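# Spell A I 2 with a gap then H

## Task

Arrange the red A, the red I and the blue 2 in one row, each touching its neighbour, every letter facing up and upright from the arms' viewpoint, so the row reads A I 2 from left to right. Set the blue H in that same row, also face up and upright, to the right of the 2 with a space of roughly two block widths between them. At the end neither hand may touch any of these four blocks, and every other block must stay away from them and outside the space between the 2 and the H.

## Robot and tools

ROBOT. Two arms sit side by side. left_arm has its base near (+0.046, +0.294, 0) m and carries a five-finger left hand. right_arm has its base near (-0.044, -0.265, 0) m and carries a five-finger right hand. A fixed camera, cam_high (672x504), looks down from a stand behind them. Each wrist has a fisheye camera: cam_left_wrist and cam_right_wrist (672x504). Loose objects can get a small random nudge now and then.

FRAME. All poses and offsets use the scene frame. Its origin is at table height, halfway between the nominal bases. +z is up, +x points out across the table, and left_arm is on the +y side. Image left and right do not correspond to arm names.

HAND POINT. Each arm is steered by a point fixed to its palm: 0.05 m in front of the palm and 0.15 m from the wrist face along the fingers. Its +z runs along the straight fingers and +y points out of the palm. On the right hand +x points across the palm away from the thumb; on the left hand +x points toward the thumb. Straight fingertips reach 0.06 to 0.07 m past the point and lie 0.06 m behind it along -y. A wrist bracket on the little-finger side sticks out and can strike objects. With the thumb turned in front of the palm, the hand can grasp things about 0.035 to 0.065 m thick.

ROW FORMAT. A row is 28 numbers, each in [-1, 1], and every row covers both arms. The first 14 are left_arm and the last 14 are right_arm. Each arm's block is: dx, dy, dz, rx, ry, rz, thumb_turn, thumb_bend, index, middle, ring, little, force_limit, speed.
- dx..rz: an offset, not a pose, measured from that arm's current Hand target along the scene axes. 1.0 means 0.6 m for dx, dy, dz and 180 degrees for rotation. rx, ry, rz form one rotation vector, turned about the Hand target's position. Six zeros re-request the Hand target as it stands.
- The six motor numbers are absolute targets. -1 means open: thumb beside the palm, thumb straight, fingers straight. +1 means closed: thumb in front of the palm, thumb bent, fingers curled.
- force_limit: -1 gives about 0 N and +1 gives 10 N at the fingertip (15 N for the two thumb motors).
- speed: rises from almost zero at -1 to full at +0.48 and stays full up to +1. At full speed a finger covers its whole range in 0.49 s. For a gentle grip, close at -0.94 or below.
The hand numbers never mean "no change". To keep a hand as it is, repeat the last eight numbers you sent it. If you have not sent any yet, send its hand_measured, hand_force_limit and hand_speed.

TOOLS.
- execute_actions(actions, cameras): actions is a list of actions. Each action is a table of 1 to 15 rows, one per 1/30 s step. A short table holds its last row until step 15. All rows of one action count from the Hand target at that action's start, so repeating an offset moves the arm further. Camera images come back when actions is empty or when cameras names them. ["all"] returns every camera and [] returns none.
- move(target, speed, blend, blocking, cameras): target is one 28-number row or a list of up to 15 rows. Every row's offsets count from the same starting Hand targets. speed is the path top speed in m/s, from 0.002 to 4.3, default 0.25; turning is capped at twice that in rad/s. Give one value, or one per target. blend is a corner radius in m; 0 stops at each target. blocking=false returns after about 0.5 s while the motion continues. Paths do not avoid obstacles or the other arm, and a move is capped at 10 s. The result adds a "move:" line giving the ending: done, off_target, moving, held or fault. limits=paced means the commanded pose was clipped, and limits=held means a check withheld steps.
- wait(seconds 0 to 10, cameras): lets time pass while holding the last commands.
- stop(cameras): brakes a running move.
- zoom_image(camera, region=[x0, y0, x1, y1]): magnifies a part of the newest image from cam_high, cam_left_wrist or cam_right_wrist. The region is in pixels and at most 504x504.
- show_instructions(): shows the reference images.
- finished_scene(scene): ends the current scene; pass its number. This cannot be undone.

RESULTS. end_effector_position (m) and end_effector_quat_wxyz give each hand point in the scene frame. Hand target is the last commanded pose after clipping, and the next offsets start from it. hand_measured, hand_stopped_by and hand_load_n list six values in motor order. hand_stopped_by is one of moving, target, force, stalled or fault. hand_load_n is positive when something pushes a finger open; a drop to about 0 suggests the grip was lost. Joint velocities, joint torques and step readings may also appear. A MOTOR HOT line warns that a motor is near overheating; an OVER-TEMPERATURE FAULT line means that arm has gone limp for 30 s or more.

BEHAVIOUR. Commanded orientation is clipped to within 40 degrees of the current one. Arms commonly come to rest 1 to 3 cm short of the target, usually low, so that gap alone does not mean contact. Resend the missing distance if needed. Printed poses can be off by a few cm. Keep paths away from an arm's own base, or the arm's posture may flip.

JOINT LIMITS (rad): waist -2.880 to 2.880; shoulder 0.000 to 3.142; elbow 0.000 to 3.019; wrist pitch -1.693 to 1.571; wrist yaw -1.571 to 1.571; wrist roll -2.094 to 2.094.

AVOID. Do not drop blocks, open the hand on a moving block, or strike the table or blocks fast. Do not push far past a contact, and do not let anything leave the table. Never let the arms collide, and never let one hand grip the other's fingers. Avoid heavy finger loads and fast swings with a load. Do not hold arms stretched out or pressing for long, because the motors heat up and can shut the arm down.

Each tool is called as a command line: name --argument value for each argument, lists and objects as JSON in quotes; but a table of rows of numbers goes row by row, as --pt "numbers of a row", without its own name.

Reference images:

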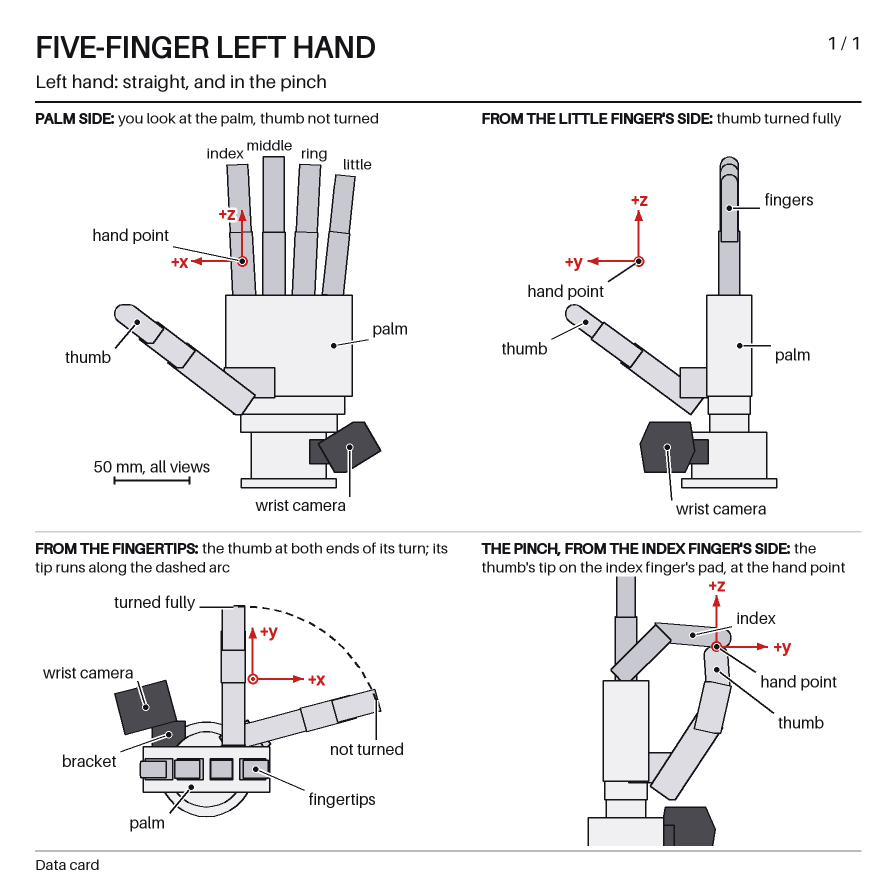

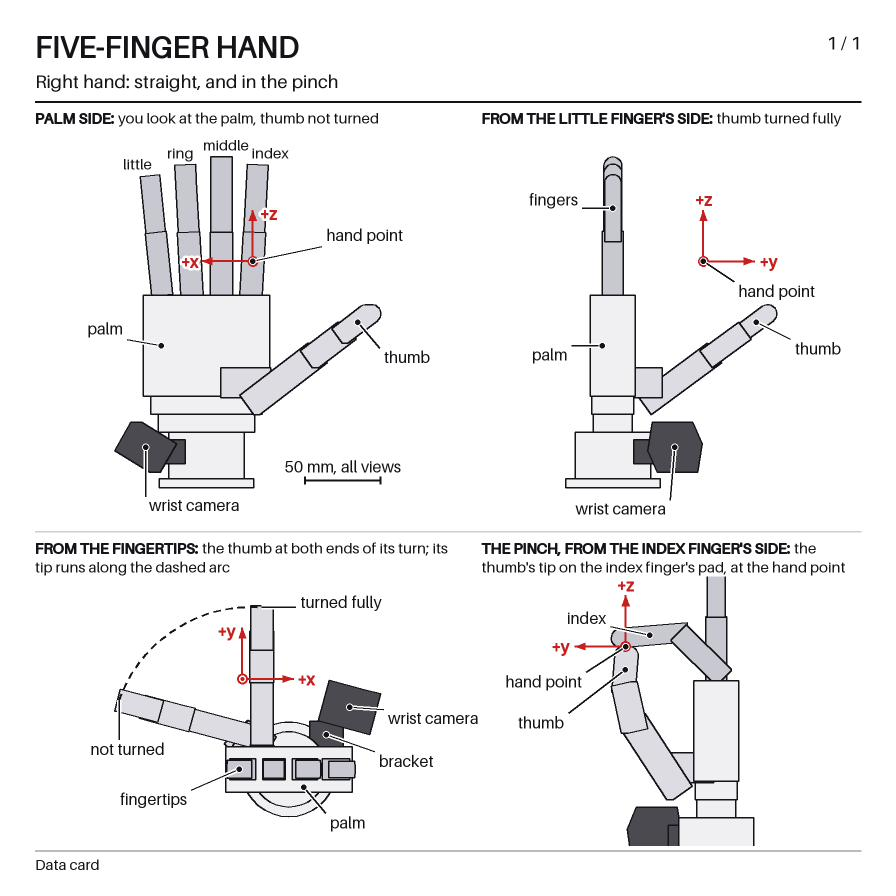

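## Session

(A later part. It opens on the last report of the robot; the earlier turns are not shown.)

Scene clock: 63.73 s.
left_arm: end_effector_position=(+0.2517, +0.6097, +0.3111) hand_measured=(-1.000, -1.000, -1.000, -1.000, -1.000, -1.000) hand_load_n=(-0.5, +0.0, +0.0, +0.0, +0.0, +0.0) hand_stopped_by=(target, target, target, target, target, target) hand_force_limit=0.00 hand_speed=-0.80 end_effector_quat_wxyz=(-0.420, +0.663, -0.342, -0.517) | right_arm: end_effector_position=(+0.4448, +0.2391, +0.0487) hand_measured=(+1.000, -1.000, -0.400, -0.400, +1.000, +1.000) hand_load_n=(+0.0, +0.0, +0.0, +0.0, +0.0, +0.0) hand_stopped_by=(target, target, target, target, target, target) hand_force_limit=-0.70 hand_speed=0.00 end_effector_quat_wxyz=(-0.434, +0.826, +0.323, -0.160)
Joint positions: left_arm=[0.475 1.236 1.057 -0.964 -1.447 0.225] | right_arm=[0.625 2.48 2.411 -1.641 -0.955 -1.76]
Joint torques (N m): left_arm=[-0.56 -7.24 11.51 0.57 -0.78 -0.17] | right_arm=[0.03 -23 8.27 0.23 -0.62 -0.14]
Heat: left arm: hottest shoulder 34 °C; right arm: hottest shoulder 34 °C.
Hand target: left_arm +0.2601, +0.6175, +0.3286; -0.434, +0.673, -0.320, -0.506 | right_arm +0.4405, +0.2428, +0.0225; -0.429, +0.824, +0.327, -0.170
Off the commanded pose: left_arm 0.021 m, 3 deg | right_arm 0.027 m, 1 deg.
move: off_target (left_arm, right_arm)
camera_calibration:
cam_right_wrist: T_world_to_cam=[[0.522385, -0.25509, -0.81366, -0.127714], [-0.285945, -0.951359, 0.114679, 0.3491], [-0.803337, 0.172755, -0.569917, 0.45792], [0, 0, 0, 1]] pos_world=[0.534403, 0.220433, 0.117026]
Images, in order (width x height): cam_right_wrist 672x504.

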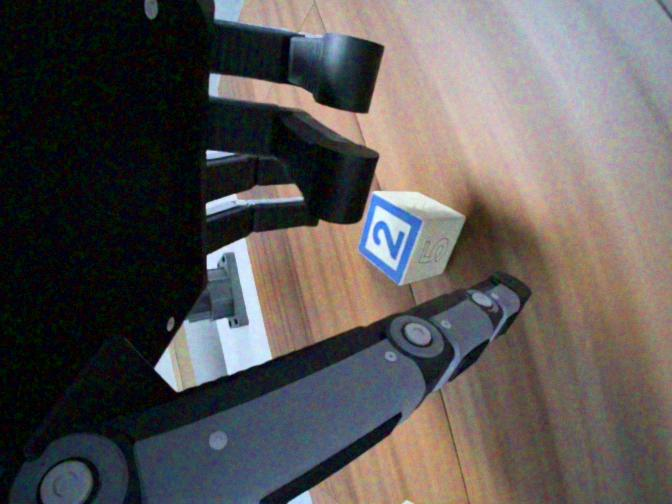

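move --target '[0,0,0,0,0,0,-1,-1,-1,-1,-1,-1,0,-0.8, -0.004,-0.003,-0.016,0,0,0,1,-1,-0.4,-0.4,1,1,-0.7,0]' --cameras '["cam_right_wrist"]' --speed 0.1

Scene clock: 64.73 s.
left_arm: end_effector_position=(+0.2517, +0.6097, +0.3111) hand_measured=(-1.000, -1.000, -1.000, -1.000, -1.000, -1.000) hand_load_n=(+0.5, +0.0, +0.0, +0.0, +0.0, +0.0) hand_stopped_by=(target, target, target, target, target, target) hand_force_limit=0.00 hand_speed=-0.80 end_effector_quat_wxyz=(-0.420, +0.663, -0.342, -0.517) | right_arm: end_effector_position=(+0.4432, +0.2379, +0.0355) hand_measured=(+1.000, -1.000, -0.400, -0.400, +1.000, +1.000) hand_load_n=(+0.0, +0.0, +0.0, +0.0, +0.0, +0.0) hand_stopped_by=(target, target, target, target, target, target) hand_force_limit=-0.70 hand_speed=0.00 end_effector_quat_wxyz=(-0.433, +0.826, +0.322, -0.161)
Joint positions: left_arm=[0.475 1.236 1.057 -0.964 -1.447 0.225] | right_arm=[0.625 2.48 2.376 -1.61 -0.955 -1.761]
Joint torques (N m): left_arm=[0.21 -6.89 11.51 0.88 -0.77 -0.24] | right_arm=[0.09 -23.3 7.98 0.32 -0.6 -0.16]
Heat: left arm: hottest shoulder 34 °C; right arm: hottest shoulder 34 °C.
Hand target: left_arm +0.2601, +0.6175, +0.3286; -0.434, +0.673, -0.320, -0.506 | right_arm +0.4380, +0.2410, +0.0129; -0.429, +0.824, +0.327, -0.170
Off the commanded pose: left_arm 0.021 m, 3 deg | right_arm 0.023 m, 1 deg.
move: off_target (left_arm, right_arm)
camera_calibration:
cam_right_wrist: T_world_to_cam=[[0.520577, -0.256051, -0.814517, -0.136748], [-0.285004, -0.951369, 0.116918, 0.348517], [-0.804843, 0.171276, -0.568236, 0.45026], [0, 0, 0, 1]] pos_world=[0.532906, 0.219435, 0.103723]
Images, in order (width x height): cam_right_wrist 672x504.

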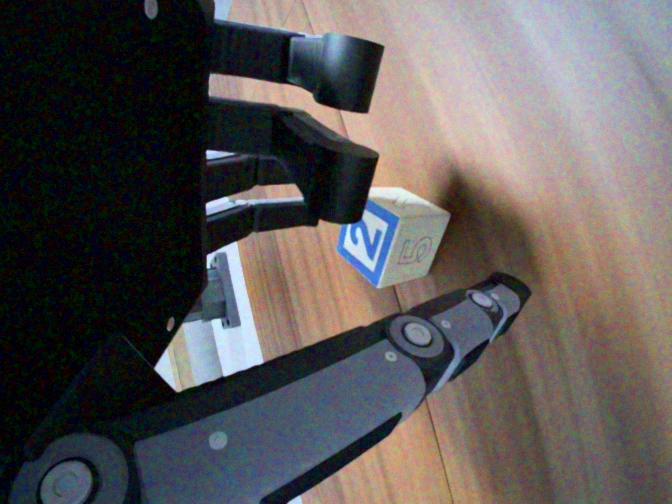

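move --pt "0 0 0 0 0 0 -1 -1 -1 -1 -1 -1 0 -0.8 -0.002 -0.001 -0.008 0 0 0 1 -0.6 -0.1 -0.1 1 1 -0.7 -0.2" --pt "0 0 0 0 0 0 -1 -1 -1 -1 -1 -1 0 -0.8 -0.002 -0.001 -0.008 0 0 0 1 -0.55 0.4 0.4 1 1 -0.7 -0.85" --cameras '["cam_right_wrist"]' --speed 0.1

Scene clock: 67.10 s.
left_arm: end_effector_position=(+0.2517, +0.6097, +0.3111) hand_measured=(-1.000, -1.000, -1.000, -1.000, -1.000, -1.000) hand_load_n=(+0.0, +0.0, +0.0, +0.0, +0.0, +0.0) hand_stopped_by=(target, target, target, target, target, target) hand_force_limit=0.00 hand_speed=-0.80 end_effector_quat_wxyz=(-0.420, +0.663, -0.342, -0.517) | right_arm: end_effector_position=(+0.4422, +0.2375, +0.0290) hand_measured=(+1.000, -0.552, +0.052, +0.038, +1.000, +1.000) hand_load_n=(-1.0, +2.5, +2.0, +1.0, +0.0, +0.0) hand_stopped_by=(target, force, force, force, target, target) hand_force_limit=-0.70 hand_speed=-0.85 end_effector_quat_wxyz=(-0.433, +0.826, +0.322, -0.162)
Joint positions: left_arm=[0.475 1.236 1.057 -0.964 -1.447 0.225] | right_arm=[0.626 2.48 2.359 -1.594 -0.955 -1.762]
Joint torques (N m): left_arm=[0.44 -7 11.6 0.61 -0.83 -0.2] | right_arm=[0.03 -23.59 7.98 0.21 -0.64 -0.14]
Heat: left arm: hottest shoulder 34 °C; right arm: hottest shoulder 35 °C.
Hand target: left_arm +0.2601, +0.6175, +0.3286; -0.434, +0.673, -0.320, -0.506 | right_arm +0.4368, +0.2404, +0.0081; -0.429, +0.824, +0.327, -0.170
Off the commanded pose: left_arm 0.021 m, 3 deg | right_arm 0.022 m, 1 deg.
move: off_target (left_arm, right_arm); target 2's new numbers were sent with right_arm's hand 0.022 m and 1 deg from that target
camera_calibration:
cam_right_wrist: T_world_to_cam=[[0.52022, -0.256076, -0.814737, -0.141516], [-0.284369, -0.951489, 0.117484, 0.348383], [-0.805298, 0.170568, -0.567804, 0.446192], [0, 0, 0, 1]] pos_world=[0.532007, 0.219137, 0.0971218]
Images, in order (width x height): cam_right_wrist 672x504.

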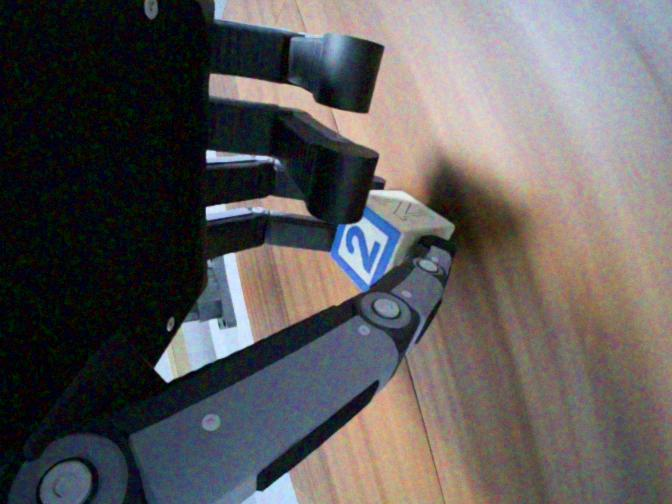

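move --pt "0 0 0 0 0 0 -1 -1 -1 -1 -1 -1 0 -0.8 -0.005 -0.02 0.16 0 0 -0.03 1 -0.55 0.4 0.4 1 1 -0.7 -0.85" --pt "0 0 0 0 0 0 -1 -1 -1 -1 -1 -1 0 -0.8 -0.053 -0.397 0.185 0 0 -0.749 1 -0.55 0.4 0.4 1 1 -0.7 -0.85" --cameras '["cam_high"]' --speed '[0.25,0.45]' --blend '[0.03,0]'

zoom_image --camera "cam_high" --region '[375, 220, 435, 290]'

Scene clock: 71.57 s.
left_arm: end_effector_position=(+0.2517, +0.6097, +0.3111) hand_measured=(-1.000, -1.000, -1.000, -1.000, -1.000, -1.000) hand_load_n=(+0.0, +0.0, +0.0, +0.0, +0.5, +0.0) hand_stopped_by=(target, target, target, target, target, target) hand_force_limit=0.00 hand_speed=-0.80 end_effector_quat_wxyz=(-0.420, +0.663, -0.342, -0.517) | right_arm: end_effector_position=(+0.4073, -0.0019, +0.1138) hand_measured=(+1.000, -0.552, +0.052, +0.038, +1.000, +1.000) hand_load_n=(-0.5, +1.5, +0.5, +1.5, +0.0, +0.0) hand_stopped_by=(target, force, force, force, target, target) hand_force_limit=-0.70 hand_speed=-0.85 end_effector_quat_wxyz=(-0.318, +0.622, -0.633, +0.333)
Joint positions: left_arm=[0.475 1.236 1.057 -0.964 -1.447 0.225] | right_arm=[0.626 1.381 0.858 -0.205 0.526 0.406]
Joint torques (N m): left_arm=[0.03 -7.47 11.44 0.69 -0.84 -0.22] | right_arm=[0.26 -11.22 9.61 0.79 0.5 0.13]
Heat: left arm: hottest shoulder 34 °C; right arm: hottest shoulder 35 °C.
Hand target: left_arm +0.2601, +0.6175, +0.3286; -0.434, +0.673, -0.320, -0.506 | right_arm +0.4050, +0.0023, +0.1189; -0.322, +0.619, -0.636, +0.331
Off the commanded pose: left_arm 0.021 m, 3 deg | right_arm 0.007 m, 1 deg.
move: off_target (left_arm)
Images, in order (width x height): cam_high 672x504.

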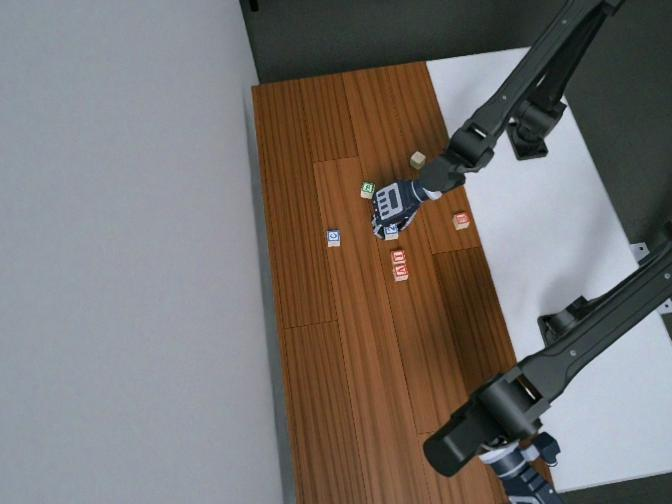

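Scaled by 7.200.

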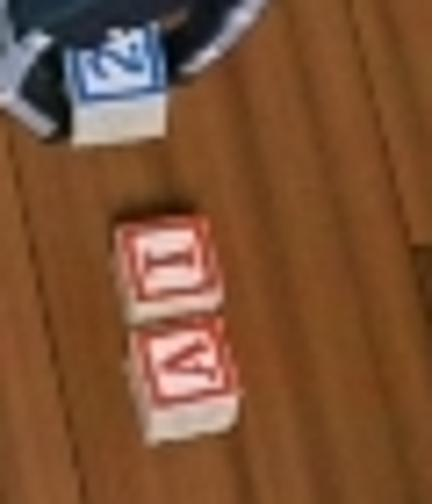

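move --target '[0,0,0,0,0,0,-1,-1,-1,-1,-1,-1,0,-0.8, -0.0242,-0.0038,-0.135,0,0,0.011,1,-0.55,0.4,0.4,1,1,-0.7,-0.85]' --cameras '["cam_high"]' --speed 0.2

zoom_image --camera "cam_high" --region '[375, 220, 435, 290]'

Scene clock: 73.13 s.
left_arm: end_effector_position=(+0.2517, +0.6097, +0.3111) hand_measured=(-1.000, -1.000, -1.000, -1.000, -1.000, -1.000) hand_load_n=(+0.0, +0.0, +0.0, +0.0, +0.0, +0.0) hand_stopped_by=(target, target, target, target, target, target) hand_force_limit=0.00 hand_speed=-0.80 end_effector_quat_wxyz=(-0.420, +0.663, -0.342, -0.517) | right_arm: end_effector_position=(+0.3915, -0.0058, +0.0427) hand_measured=(+1.000, -0.552, +0.052, +0.038, +1.000, +1.000) hand_load_n=(+0.0, +1.5, +0.0, +1.5, +0.0, +0.0) hand_stopped_by=(target, force, force, force, target, target) hand_force_limit=-0.70 hand_speed=-0.85 end_effector_quat_wxyz=(-0.325, +0.625, -0.630, +0.327)
Joint positions: left_arm=[0.475 1.236 1.057 -0.964 -1.447 0.225] | right_arm=[0.633 1.472 0.718 0.033 0.513 0.407]
Joint torques (N m): left_arm=[0.09 -6.65 11.48 0.64 -0.81 -0.21] | right_arm=[0.21 -9.41 7.79 2 0.14 -0.06]
Heat: left arm: hottest shoulder 34 °C; right arm: hottest shoulder 35 °C.
Hand target: left_arm +0.2601, +0.6175, +0.3286; -0.434, +0.673, -0.320, -0.506 | right_arm +0.3904, +0.0000, +0.0380; -0.328, +0.630, -0.625, +0.325
Off the commanded pose: left_arm 0.021 m, 3 deg | right_arm 0.008 m, 1 deg.
move: off_target (left_arm)
Images, in order (width x height): cam_high 672x504.

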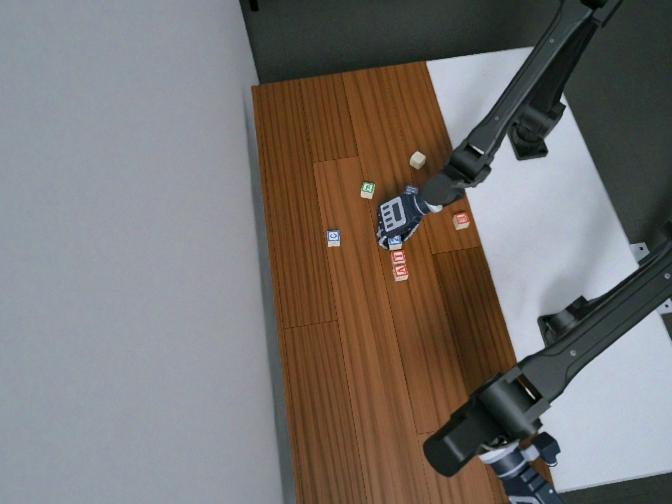

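Scaled by 7.200.

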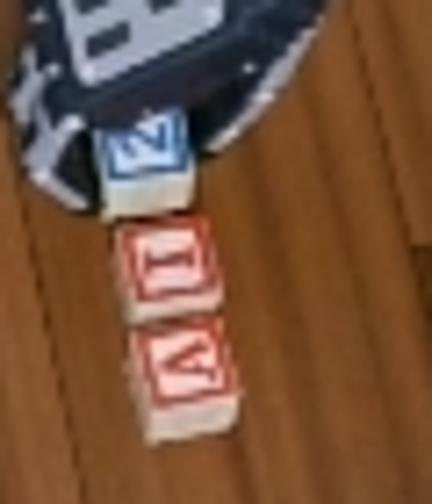

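move --target '[0,0,0,0,0,0,-1,-1,-1,-1,-1,-1,0,-0.8, 0.0,0.0,-0.027,0,0,0,1,-0.55,0.4,0.4,1,1,-0.7,-0.85]' --cameras '["cam_high"]' --speed 0.1

zoom_image --camera "cam_high" --region '[375, 220, 435, 290]'

Scene clock: 74.37 s.
left_arm: end_effector_position=(+0.2517, +0.6097, +0.3111) hand_measured=(-1.000, -1.000, -1.000, -1.000, -1.000, -1.000) hand_load_n=(+0.0, +0.0, +0.0, +0.0, +0.0, +0.0) hand_stopped_by=(target, target, target, target, target, target) hand_force_limit=0.00 hand_speed=-0.80 end_effector_quat_wxyz=(-0.420, +0.663, -0.342, -0.517) | right_arm: end_effector_position=(+0.3938, -0.0041, +0.0304) hand_measured=(+1.000, -0.552, +0.052, +0.038, +1.000, +1.000) hand_load_n=(-0.5, +1.5, +0.0, +1.5, +0.0, +0.0) hand_stopped_by=(target, force, force, force, target, target) hand_force_limit=-0.70 hand_speed=-0.85 end_effector_quat_wxyz=(-0.328, +0.623, -0.630, +0.328)
Joint positions: left_arm=[0.475 1.236 1.057 -0.964 -1.447 0.225] | right_arm=[0.633 1.507 0.707 0.088 0.513 0.407]
Joint torques (N m): left_arm=[0.03 -7.36 11.59 0.59 -0.87 -0.24] | right_arm=[0.03 -9.52 7.12 1.99 0.15 -0.07]
Heat: left arm: hottest shoulder 34 °C; right arm: hottest shoulder 35 °C.
Hand target: left_arm +0.2601, +0.6175, +0.3286; -0.434, +0.673, -0.320, -0.506 | right_arm +0.3905, +0.0001, +0.0219; -0.328, +0.630, -0.625, +0.325
Off the commanded pose: left_arm 0.021 m, 3 deg | right_arm 0.010 m, 1 deg.
move: off_target (left_arm)
Images, in order (width x height): cam_high 672x504.

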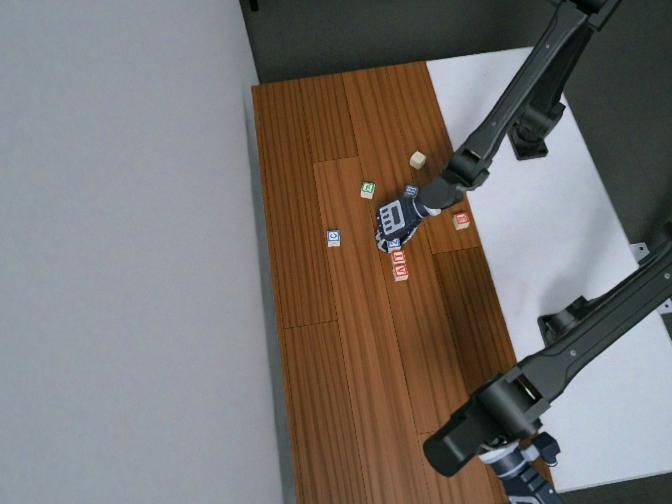

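Scaled by 7.200.

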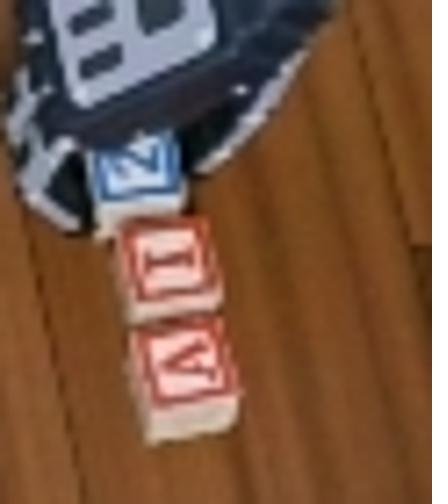

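move --target '[0,0,0,0,0,0,-1,-1,-1,-1,-1,-1,0,-0.8, 0.012,0.025,-0.002,0,0,0,1,-0.55,0.4,0.4,1,1,-0.7,-0.85]' --cameras '["cam_high"]' --speed 0.1

zoom_image --camera "cam_high" --region '[375, 220, 435, 290]'

Scene clock: 75.70 s.
left_arm: end_effector_position=(+0.2517, +0.6097, +0.3111) hand_measured=(-1.000, -1.000, -1.000, -1.000, -1.000, -1.000) hand_load_n=(+0.0, +0.0, +0.0, +0.0, +0.0, +0.0) hand_stopped_by=(target, target, target, target, target, target) hand_force_limit=0.00 hand_speed=-0.80 end_effector_quat_wxyz=(-0.420, +0.663, -0.342, -0.517) | right_arm: end_effector_position=(+0.3911, -0.0003, +0.0227) hand_measured=(+1.000, -0.552, +0.052, +0.036, +1.000, +1.000) hand_load_n=(+0.0, +1.5, +0.0, +2.0, +0.0, +0.0) hand_stopped_by=(target, force, force, force, target, target) hand_force_limit=-0.70 hand_speed=-0.85 end_effector_quat_wxyz=(-0.322, +0.628, -0.627, +0.330)
Joint positions: left_arm=[0.475 1.236 1.057 -0.964 -1.447 0.225] | right_arm=[0.648 1.528 0.71 0.091 0.526 0.407]
Joint torques (N m): left_arm=[-0.79 -7.88 11.74 0.77 -0.86 -0.29] | right_arm=[0.67 -8.53 10.09 1.43 0.23 0.06]
Heat: left arm: hottest shoulder 34 °C; right arm: hottest shoulder 35 °C.
Hand target: left_arm +0.2601, +0.6175, +0.3286; -0.434, +0.673, -0.320, -0.506 | right_arm +0.3978, +0.0150, +0.0208; -0.328, +0.629, -0.625, +0.326
Off the commanded pose: left_arm 0.021 m, 3 deg | right_arm 0.017 m, 1 deg.
move: off_target (left_arm, right_arm)
Images, in order (width x height): cam_high 672x504.

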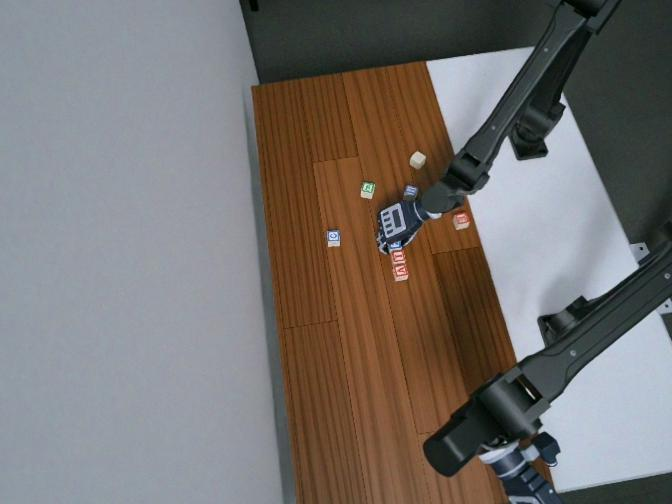

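Scaled by 7.200.

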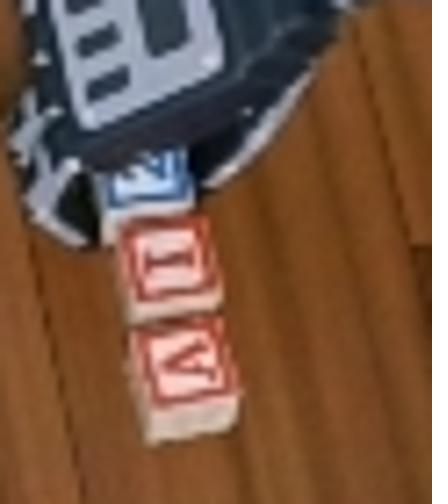

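move --target '[0,0,0,0,0,0,-1,-1,-1,-1,-1,-1,0,-0.8, 0.008,0.02,0.01,0,0,0,1,-0.55,0.4,0.4,1,1,-0.7,-0.85]' --cameras '["cam_high"]' --speed 0.1

zoom_image --camera "cam_high" --region '[375, 220, 435, 290]'

Scene clock: 76.73 s.
left_arm: end_effector_position=(+0.2517, +0.6097, +0.3111) hand_measured=(-1.000, -1.000, -1.000, -1.000, -1.000, -1.000) hand_load_n=(+0.0, +0.0, +0.0, +0.0, +0.0, +0.0) hand_stopped_by=(target, target, target, target, target, target) hand_force_limit=0.00 hand_speed=-0.80 end_effector_quat_wxyz=(-0.420, +0.663, -0.342, -0.517) | right_arm: end_effector_position=(+0.3925, +0.0122, +0.0231) hand_measured=(+1.000, -0.552, +0.052, +0.036, +1.000, +1.000) hand_load_n=(+0.0, +2.0, +0.0, +2.0, +0.0, +0.0) hand_stopped_by=(target, force, force, force, target, target) hand_force_limit=-0.70 hand_speed=-0.85 end_effector_quat_wxyz=(-0.323, +0.633, -0.622, +0.329)
Joint positions: left_arm=[0.475 1.236 1.057 -0.964 -1.447 0.225] | right_arm=[0.668 1.545 0.735 0.079 0.534 0.411]
Joint torques (N m): left_arm=[-0.62 -6.65 11.54 0.61 -0.88 -0.2] | right_arm=[0.5 -9.47 11.1 0.66 0.41 0.13]
Heat: left arm: hottest shoulder 34 °C; right arm: hottest shoulder 35 °C.
Hand target: left_arm +0.2601, +0.6175, +0.3286; -0.434, +0.673, -0.320, -0.506 | right_arm +0.4024, +0.0271, +0.0266; -0.328, +0.630, -0.625, +0.325
Off the commanded pose: left_arm 0.021 m, 3 deg | right_arm 0.018 m, 1 deg.
move: off_target (left_arm, right_arm)
Images, in order (width x height): cam_high 672x504.

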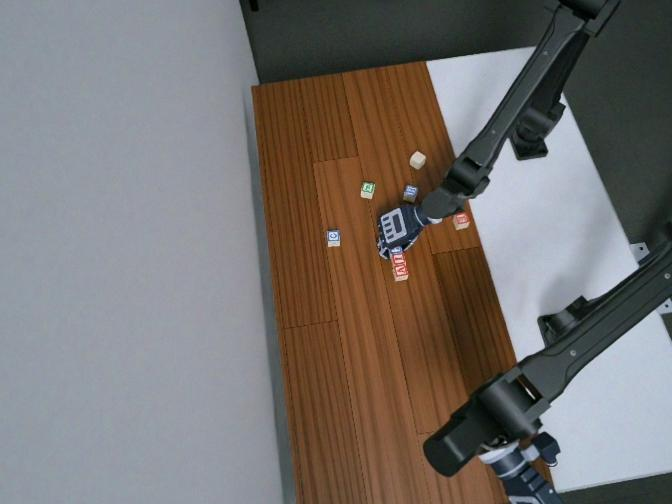

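Scaled by 7.200.

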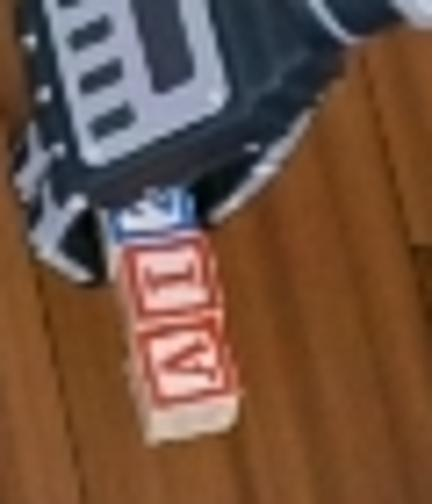

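move --pt "0 0 0 0 0 0 -1 -1 -1 -1 -1 -1 0 -0.8 -0.012 -0.02 0.002 0 0 0 1 -0.55 0.4 0.4 1 1 -0.7 -0.85" --pt "0 0 0 0 0 0 -1 -1 -1 -1 -1 -1 0 -0.8 -0.012 -0.02 0.002 0 0 0 1 -0.95 -0.3 -0.3 1 1 -0.7 -0.5" --pt "0 0 0 0 0 0 -1 -1 -1 -1 -1 -1 0 -0.8 -0.012 -0.03 0.13 0 0 0 1 -0.95 -0.3 -0.3 1 1 -0.7 -0.5" --cameras '["cam_high","cam_right_wrist"]' --speed 0.2

zoom_image --camera "cam_high" --region '[375, 220, 435, 290]'

Scene clock: 79.60 s.
left_arm: end_effector_position=(+0.2517, +0.6097, +0.3111) hand_measured=(-1.000, -1.000, -1.000, -1.000, -1.000, -1.000) hand_load_n=(+0.0, +0.0, +0.0, +0.0, +0.0, +0.0) hand_stopped_by=(target, target, target, target, target, target) hand_force_limit=0.00 hand_speed=-0.80 end_effector_quat_wxyz=(-0.420, +0.663, -0.342, -0.517) | right_arm: end_effector_position=(+0.3800, +0.0020, +0.0850) hand_measured=(+1.000, -0.950, -0.300, -0.300, +1.000, +1.000) hand_load_n=(+0.0, +0.5, +0.0, +0.0, +0.0, +0.0) hand_stopped_by=(target, target, target, target, target, target) hand_force_limit=-0.70 hand_speed=-0.50 end_effector_quat_wxyz=(-0.315, +0.638, -0.624, +0.324)
Joint positions: left_arm=[0.475 1.236 1.057 -0.964 -1.447 0.225] | right_arm=[0.663 1.378 0.779 -0.153 0.522 0.411]
Joint torques (N m): left_arm=[-0.03 -7.47 11.74 0.77 -0.91 -0.23] | right_arm=[-1.26 -10.23 12.51 0.75 0.15 -0.04]
Heat: left arm: hottest shoulder 34 °C; right arm: hottest shoulder 35 °C.
Hand target: left_arm +0.2601, +0.6175, +0.3286; -0.434, +0.673, -0.320, -0.506 | right_arm +0.3953, +0.0090, +0.1046; -0.328, +0.630, -0.625, +0.325
Off the commanded pose: left_arm 0.021 m, 3 deg | right_arm 0.026 m, 2 deg.
move: off_target (left_arm, right_arm)
camera_calibration:
cam_right_wrist: T_world_to_cam=[[-0.556878, -0.226465, -0.799124, 0.284046], [-0.520121, 0.8452, 0.122929, 0.185561], [0.647581, 0.484098, -0.588463, -0.0829106], [0, 0, 0, 1]] pos_world=[0.308384, -0.0523725, 0.155388]
Images, in order (width x height): cam_high 672x504, cam_right_wrist 672x504.

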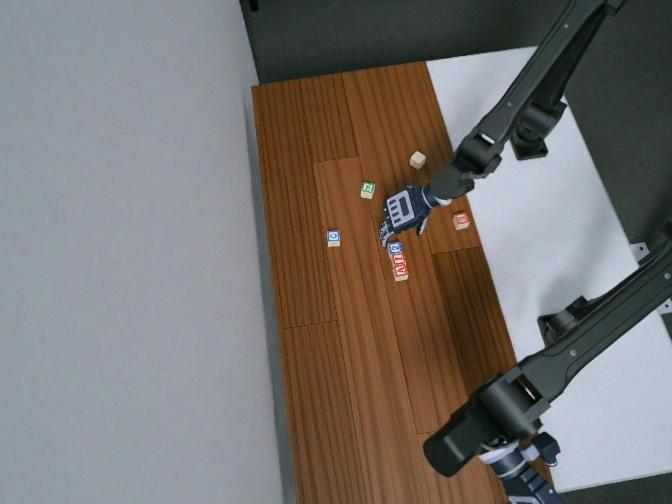

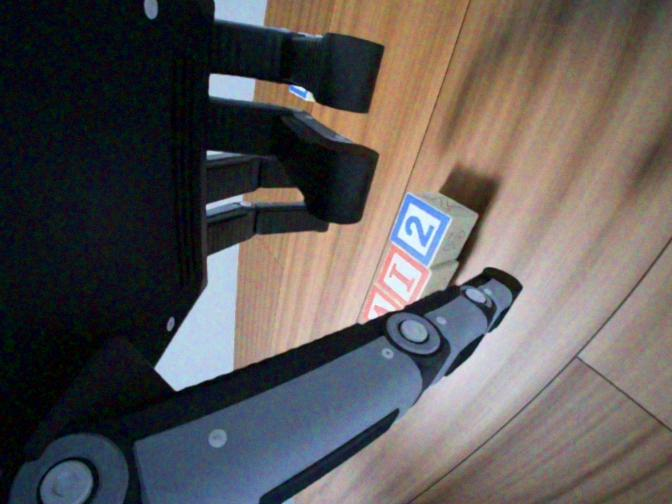

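Scaled by 7.200.

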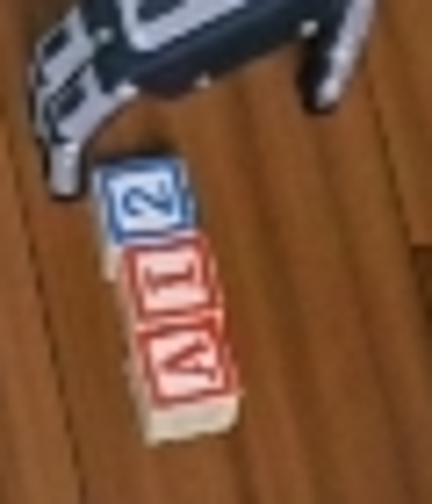

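move --target '[0,0,0,0,0,0,-1,-1,-1,-1,-1,-1,0,-0.8, -0.112,-0.265,-0.003,0,0,-0.164,1,-1,-0.4,-0.4,1,1,-0.7,-0.4]' --cameras '["cam_right_wrist"]' --speed 0.3

zoom_image --camera "cam_right_wrist" --region '[410, 150, 530, 260]'

Scene clock: 81.97 s.
left_arm: end_effector_position=(+0.2517, +0.6097, +0.3111) hand_measured=(-1.000, -1.000, -1.000, -1.000, -1.000, -1.000) hand_load_n=(+0.0, +0.0, +0.0, +0.0, +0.0, +0.0) hand_stopped_by=(target, target, target, target, target, target) hand_force_limit=0.00 hand_speed=-0.80 end_effector_quat_wxyz=(-0.420, +0.663, -0.342, -0.517) | right_arm: end_effector_position=(+0.3301, -0.1447, +0.1027) hand_measured=(+1.000, -1.000, -0.400, -0.400, +1.000, +1.000) hand_load_n=(+0.0, +0.5, +0.0, +0.0, +0.0, +0.0) hand_stopped_by=(target, target, target, target, target, target) hand_force_limit=-0.70 hand_speed=-0.40 end_effector_quat_wxyz=(+0.237, -0.458, +0.759, -0.398)
Joint positions: left_arm=[0.475 1.236 1.057 -0.964 -1.447 0.225] | right_arm=[0.546 1.097 0.62 -0.466 0.786 0.766]
Joint torques (N m): left_arm=[-0.44 -7.59 11.48 1.01 -0.82 -0.18] | right_arm=[-1.26 -6.36 8.62 0.47 0.69 0.12]
Heat: left arm: hottest shoulder 34 °C; right arm: hottest shoulder 35 °C.
Hand target: left_arm +0.2601, +0.6175, +0.3286; -0.434, +0.673, -0.320, -0.506 | right_arm +0.3280, -0.1500, +0.1027; +0.234, -0.450, +0.765, -0.398
Off the commanded pose: left_arm 0.021 m, 3 deg | right_arm 0.006 m, 1 deg.
move: off_target (left_arm)
camera_calibration:
cam_right_wrist: T_world_to_cam=[[-0.573053, 0.0706419, -0.816468, 0.287343], [-0.0539987, 0.990858, 0.12363, 0.148553], [0.817738, 0.114935, -0.563999, -0.0812522], [0, 0, 0, 1]] pos_world=[0.239127, -0.158155, 0.170415]
Images, in order (width x height): cam_right_wrist 672x504.

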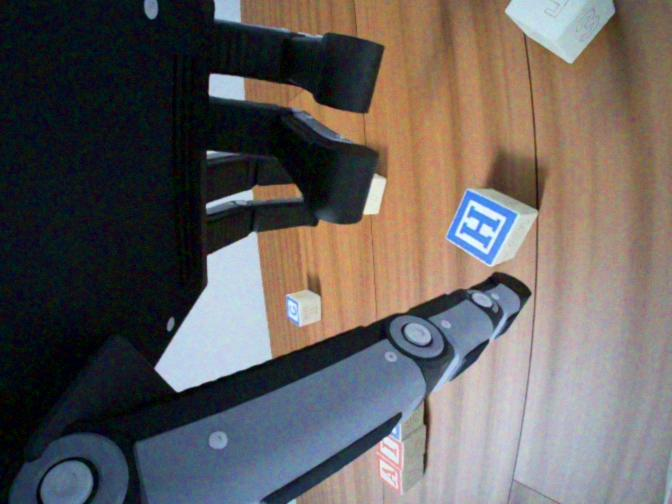

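Scaled by 4.200 from the camera's 672x504 image, which has a finer 960x720 frame.

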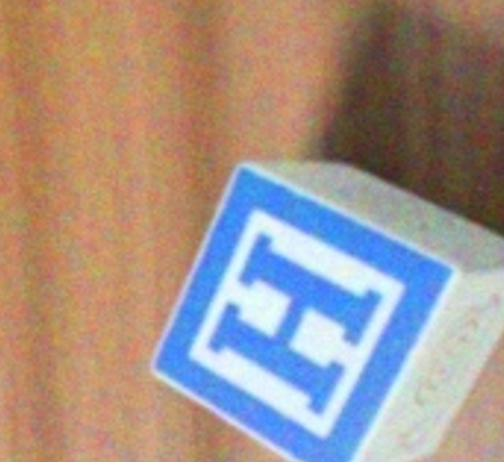

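zoom_image --camera "cam_right_wrist" --region '[440, 182, 522, 264]'

Scaled by 6.146 from the camera's 672x504 image, which has a finer 960x720 frame.

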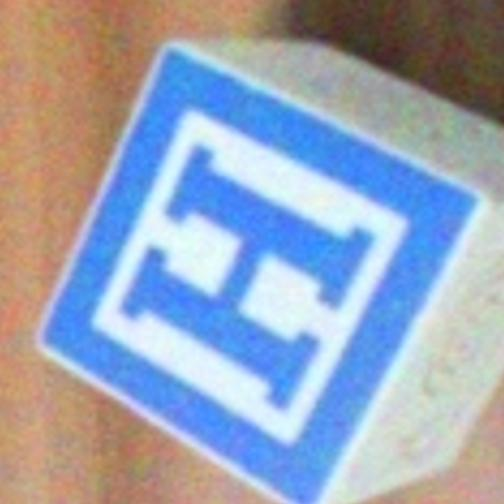

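move --target '[0,0,0,0,0,0,-1,-1,-1,-1,-1,-1,0,-0.8, -0.0125,0.005,-0.131,0,0,0.0105,1,-1,-0.4,-0.4,1,1,-0.7,0]' --cameras '["cam_right_wrist"]' --speed 0.15

Scene clock: 83.97 s.
left_arm: end_effector_position=(+0.2517, +0.6097, +0.3111) hand_measured=(-1.000, -1.000, -1.000, -1.000, -1.000, -1.000) hand_load_n=(-0.5, +0.0, +0.5, +0.0, +0.0, +0.0) hand_stopped_by=(target, target, target, target, target, target) hand_force_limit=0.00 hand_speed=-0.80 end_effector_quat_wxyz=(-0.420, +0.663, -0.342, -0.517) | right_arm: end_effector_position=(+0.3225, -0.1484, +0.0312) hand_measured=(+1.000, -1.000, -0.400, -0.400, +1.000, +1.000) hand_load_n=(+0.0, +0.0, +0.0, +0.0, +0.0, +0.0) hand_stopped_by=(target, target, target, target, target, target) hand_force_limit=-0.70 hand_speed=0.00 end_effector_quat_wxyz=(+0.243, -0.455, +0.760, -0.396)
Joint positions: left_arm=[0.475 1.236 1.057 -0.964 -1.447 0.225] | right_arm=[0.546 1.224 0.477 -0.182 0.782 0.767]
Joint torques (N m): left_arm=[0.21 -7 11.32 0.87 -0.82 -0.19] | right_arm=[-0.03 -4.72 7.06 1.66 0.35 -0.1]
Heat: left arm: hottest shoulder 34 °C; right arm: hottest shoulder 35 °C.
Hand target: left_arm +0.2601, +0.6175, +0.3286; -0.434, +0.673, -0.320, -0.506 | right_arm +0.3206, -0.1470, +0.0242; +0.240, -0.462, +0.757, -0.394
Off the commanded pose: left_arm 0.021 m, 3 deg | right_arm 0.007 m, 1 deg.
move: off_target (left_arm)
camera_calibration:
cam_right_wrist: T_world_to_cam=[[-0.565213, 0.0777096, -0.821277, 0.223427], [-0.057442, 0.98943, 0.133153, 0.161284], [0.822943, 0.122435, -0.554774, -0.115769], [0, 0, 0, 1]] pos_world=[0.23082, -0.162768, 0.097794]
Images, in order (width x height): cam_right_wrist 672x504.

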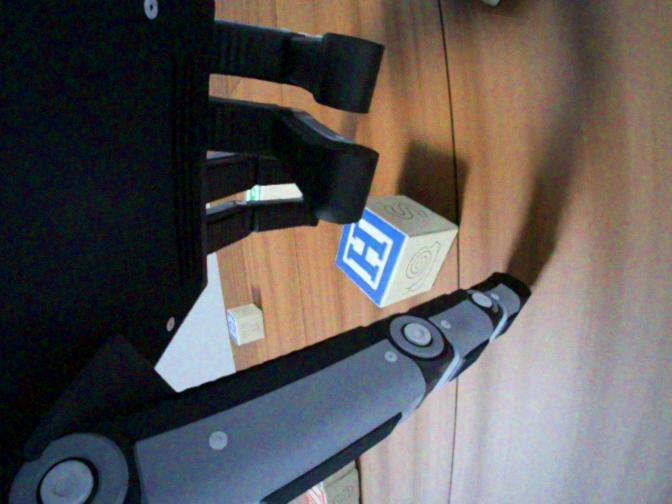

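move --target '[0,0,0,0,0,0,-1,-1,-1,-1,-1,-1,0,-0.8, 0.005,0.022,-0.006,0,0,0,1,-1,-0.4,-0.4,1,1,-0.7,0]' --cameras '["cam_right_wrist"]' --speed 0.1

Scene clock: 85.47 s.
left_arm: end_effector_position=(+0.2517, +0.6097, +0.3111) hand_measured=(-1.000, -1.000, -1.000, -1.000, -1.000, -1.000) hand_load_n=(+0.0, +0.0, +0.0, +0.0, +0.0, +0.0) hand_stopped_by=(target, target, target, target, target, target) hand_force_limit=0.00 hand_speed=-0.80 end_effector_quat_wxyz=(-0.420, +0.663, -0.342, -0.517) | right_arm: end_effector_position=(+0.3186, -0.1445, +0.0223) hand_measured=(+1.000, -1.000, -0.400, -0.400, +1.000, +1.000) hand_load_n=(+0.0, +0.0, +0.0, +1.0, +0.0, +0.5) hand_stopped_by=(target, target, target, target, target, target) hand_force_limit=-0.70 hand_speed=0.00 end_effector_quat_wxyz=(+0.235, -0.462, +0.756, -0.401)
Joint positions: left_arm=[0.475 1.236 1.057 -0.964 -1.447 0.225] | right_arm=[0.57 1.255 0.477 -0.182 0.803 0.781]
Joint torques (N m): left_arm=[-0.67 -7.41 11.58 0.75 -0.82 -0.18] | right_arm=[0.26 -4.01 8.85 1.22 0.29 0.14]
Heat: left arm: hottest shoulder 34 °C; right arm: hottest shoulder 35 °C.
Hand target: left_arm +0.2601, +0.6175, +0.3286; -0.434, +0.673, -0.320, -0.506 | right_arm +0.3236, -0.1338, +0.0207; +0.241, -0.462, +0.757, -0.394
Off the commanded pose: left_arm 0.021 m, 3 deg | right_arm 0.012 m, 1 deg.
move: off_target (left_arm, right_arm)
camera_calibration:
cam_right_wrist: T_world_to_cam=[[-0.57507, 0.0581091, -0.816038, 0.213833], [-0.0600261, 0.991789, 0.112925, 0.160037], [0.815899, 0.113923, -0.56686, -0.116621], [0, 0, 0, 1]] pos_world=[0.227727, -0.157863, 0.0903159]
Images, in order (width x height): cam_right_wrist 672x504.

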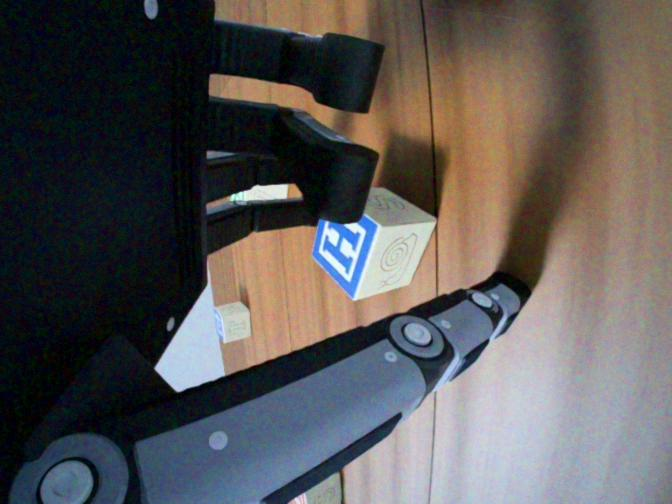

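move --pt "0 0 0 0 0 0 -1 -1 -1 -1 -1 -1 0 -0.8 0 0 0.006 0 0 0 1 -0.6 -0.1 -0.1 1 1 -0.7 -0.2" --pt "0 0 0 0 0 0 -1 -1 -1 -1 -1 -1 0 -0.8 0 0 0.006 0 0 0 1 -0.55 0.4 0.4 1 1 -0.7 -0.85" --cameras '["cam_right_wrist"]' --speed 0.1

Scene clock: 87.73 s.
left_arm: end_effector_position=(+0.2517, +0.6097, +0.3111) hand_measured=(-1.000, -1.000, -1.000, -1.000, -1.000, -1.000) hand_load_n=(+0.0, +0.0, +0.0, +0.0, +0.0, +0.0) hand_stopped_by=(target, target, target, target, target, target) hand_force_limit=0.00 hand_speed=-0.80 end_effector_quat_wxyz=(-0.420, +0.663, -0.342, -0.517) | right_arm: end_effector_position=(+0.3189, -0.1442, +0.0228) hand_measured=(+1.000, -0.550, +0.078, -0.322, +1.000, +1.000) hand_load_n=(-1.0, +2.5, +2.5, +1.0, +0.5, +0.0) hand_stopped_by=(target, target, force, force, target, target) hand_force_limit=-0.70 hand_speed=-0.85 end_effector_quat_wxyz=(+0.236, -0.460, +0.756, -0.401)
Joint positions: left_arm=[0.475 1.236 1.057 -0.964 -1.447 0.225] | right_arm=[0.572 1.255 0.477 -0.18 0.806 0.783]
Joint torques (N m): left_arm=[-0.09 -6.89 11.49 0.68 -0.84 -0.25] | right_arm=[0.44 -5.01 9.25 0.58 0.14 0.1]
Heat: left arm: hottest shoulder 34 °C; right arm: hottest shoulder 35 °C.
Hand target: left_arm +0.2601, +0.6175, +0.3286; -0.434, +0.673, -0.320, -0.506 | right_arm +0.3235, -0.1338, +0.0242; +0.241, -0.462, +0.757, -0.394
Off the commanded pose: left_arm 0.021 m, 3 deg | right_arm 0.012 m, 1 deg.
move: off_target (left_arm, right_arm); target 2's new numbers were sent with right_arm's hand 0.012 m and 1 deg from that target
camera_calibration:
cam_right_wrist: T_world_to_cam=[[-0.571812, 0.059368, -0.818234, 0.21367], [-0.0589219, 0.99183, 0.11314, 0.159258], [0.818266, 0.112907, -0.563642, -0.117641], [0, 0, 0, 1]] pos_world=[0.227824, -0.157359, 0.0905064]
Images, in order (width x height): cam_right_wrist 672x504.

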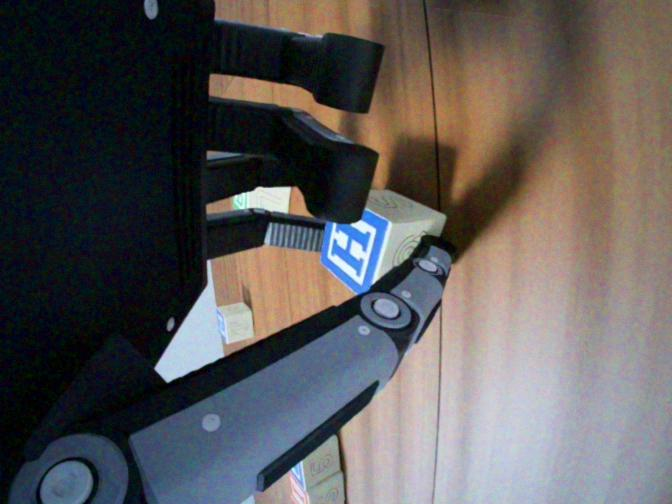

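move --pt "0 0 0 0 0 0 -1 -1 -1 -1 -1 -1 0 -0.8 0 0 0.0 0 0 0 1 -0.75 -0.15 -0.35 1 1 -0.7 -0.4" --pt "0 0 0 0 0 0 -1 -1 -1 -1 -1 -1 0 -0.8 0 0 0.024 0 0 0 1 -0.75 -0.15 -0.35 1 1 -0.7 -0.4" --pt "0 0 0 0 0 0 -1 -1 -1 -1 -1 -1 0 -0.8 0 0 0.024 0 0 0 1 -0.55 -0.1 -0.1 1 1 -0.7 -0.4" --pt "0 0 0 0 0 0 -1 -1 -1 -1 -1 -1 0 -0.8 0 0 0.024 0 0 0 1 -0.55 0.4 0.4 1 1 -0.7 -0.85" --cameras '["cam_right_wrist"]' --speed 0.1

Scene clock: 91.43 s.
left_arm: end_effector_position=(+0.2517, +0.6097, +0.3111) hand_measured=(-1.000, -1.000, -1.000, -1.000, -1.000, -1.000) hand_load_n=(+0.0, +0.5, +0.0, +0.0, +0.0, +0.0) hand_stopped_by=(target, target, target, target, target, target) hand_force_limit=0.00 hand_speed=-0.80 end_effector_quat_wxyz=(-0.420, +0.663, -0.342, -0.517) | right_arm: end_effector_position=(+0.3118, -0.1464, +0.0239) hand_measured=(+1.000, -0.550, +0.050, +0.038, +1.000, +1.000) hand_load_n=(-2.0, +3.0, +2.5, +0.5, +0.0, +0.0) hand_stopped_by=(target, target, force, force, target, target) hand_force_limit=-0.70 hand_speed=-0.85 end_effector_quat_wxyz=(+0.223, -0.469, +0.756, -0.399)
Joint positions: left_arm=[0.475 1.236 1.057 -0.964 -1.447 0.225] | right_arm=[0.574 1.236 0.482 -0.235 0.8 0.784]
Joint torques (N m): left_arm=[-0.09 -6.65 11.58 0.43 -0.79 -0.21] | right_arm=[0.09 -6.71 10.5 0.4 0.39 0.09]
Heat: left arm: hottest elbow 35 °C; right arm: hottest shoulder 34 °C.
Hand target: left_arm +0.2601, +0.6175, +0.3286; -0.434, +0.673, -0.320, -0.506 | right_arm +0.3235, -0.1338, +0.0386; +0.240, -0.462, +0.757, -0.394
Off the commanded pose: left_arm 0.021 m, 3 deg | right_arm 0.023 m, 2 deg.
move: off_target (left_arm, right_arm); target 3's new numbers were sent with right_arm's hand 0.022 m and 2 deg from that target; target 4's new numbers were sent with right_arm's hand 0.022 m and 2 deg from that target
camera_calibration:
cam_right_wrist: T_world_to_cam=[[-0.595076, 0.0465338, -0.802321, 0.215677], [-0.0611368, 0.992808, 0.102927, 0.162023], [0.801341, 0.1103, -0.587952, -0.10544], [0, 0, 0, 1]] pos_world=[0.222744, -0.159264, 0.0943723]
Images, in order (width x height): cam_right_wrist 672x504.

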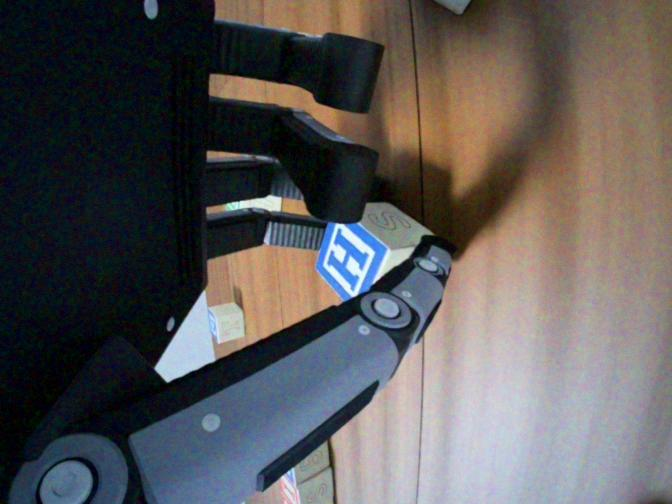

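move --pt "0 0 0 0 0 0 -1 -1 -1 -1 -1 -1 0 -0.8 0.01 0.015 0.08 0 0 0.01 1 -0.55 0.4 0.4 1 1 -0.7 -0.85" --pt "0 0 0 0 0 0 -1 -1 -1 -1 -1 -1 0 -0.8 0.131 0.166 0.0857 0 0 0.146 1 -0.55 0.4 0.4 1 1 -0.7 -0.85" --cameras '["cam_high"]' --speed '[0.2,0.25]' --blend '[0.03,0]'

zoom_image --camera "cam_high" --region '[365, 200, 435, 290]'

Scene clock: 102.60 s.
left_arm: end_effector_position=(+0.2517, +0.6097, +0.3111) hand_measured=(-1.000, -1.000, -1.000, -1.000, -1.000, -1.000) hand_load_n=(+0.0, +0.0, +0.0, +0.0, +0.0, +0.0) hand_stopped_by=(target, target, target, target, target, target) hand_force_limit=0.00 hand_speed=-0.80 end_effector_quat_wxyz=(-0.420, +0.663, -0.342, -0.517) | right_arm: end_effector_position=(+0.3777, -0.0443, +0.0719) hand_measured=(+1.000, -0.550, +0.050, +0.038, +1.000, +1.000) hand_load_n=(-1.0, +3.0, +2.5, +1.0, +0.0, +0.0) hand_stopped_by=(target, target, force, force, target, target) hand_force_limit=-0.70 hand_speed=-0.85 end_effector_quat_wxyz=(-0.304, +0.631, -0.637, +0.323)
Joint positions: left_arm=[0.475 1.236 1.057 -0.964 -1.447 0.225] | right_arm=[0.57 1.332 0.699 -0.115 0.47 0.373]
Joint torques (N m): left_arm=[0.15 -6.83 11.59 0.69 -0.83 -0.16] | right_arm=[-1.38 -7.41 13 2 0.12 -0.11]
Heat: left arm: hottest elbow 35 °C; right arm: hottest shoulder 34 °C.
Hand target: left_arm +0.2601, +0.6175, +0.3286; -0.434, +0.673, -0.320, -0.506 | right_arm +0.4022, -0.0341, +0.0902; -0.324, +0.622, -0.632, +0.329
Off the commanded pose: left_arm 0.021 m, 3 deg | right_arm 0.032 m, 3 deg.
move: off_target (left_arm, right_arm); blend cut to 0.0246 m at target 1
Images, in order (width x height): cam_high 672x504.

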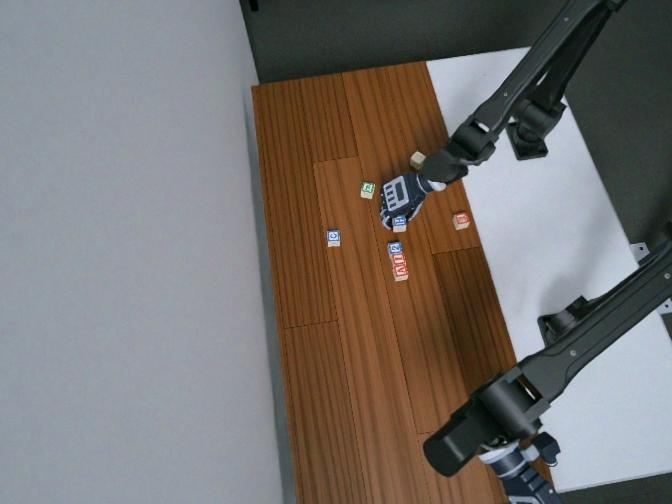

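Scaled by 5.600.

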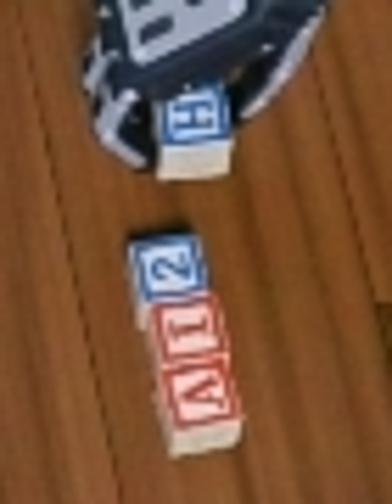

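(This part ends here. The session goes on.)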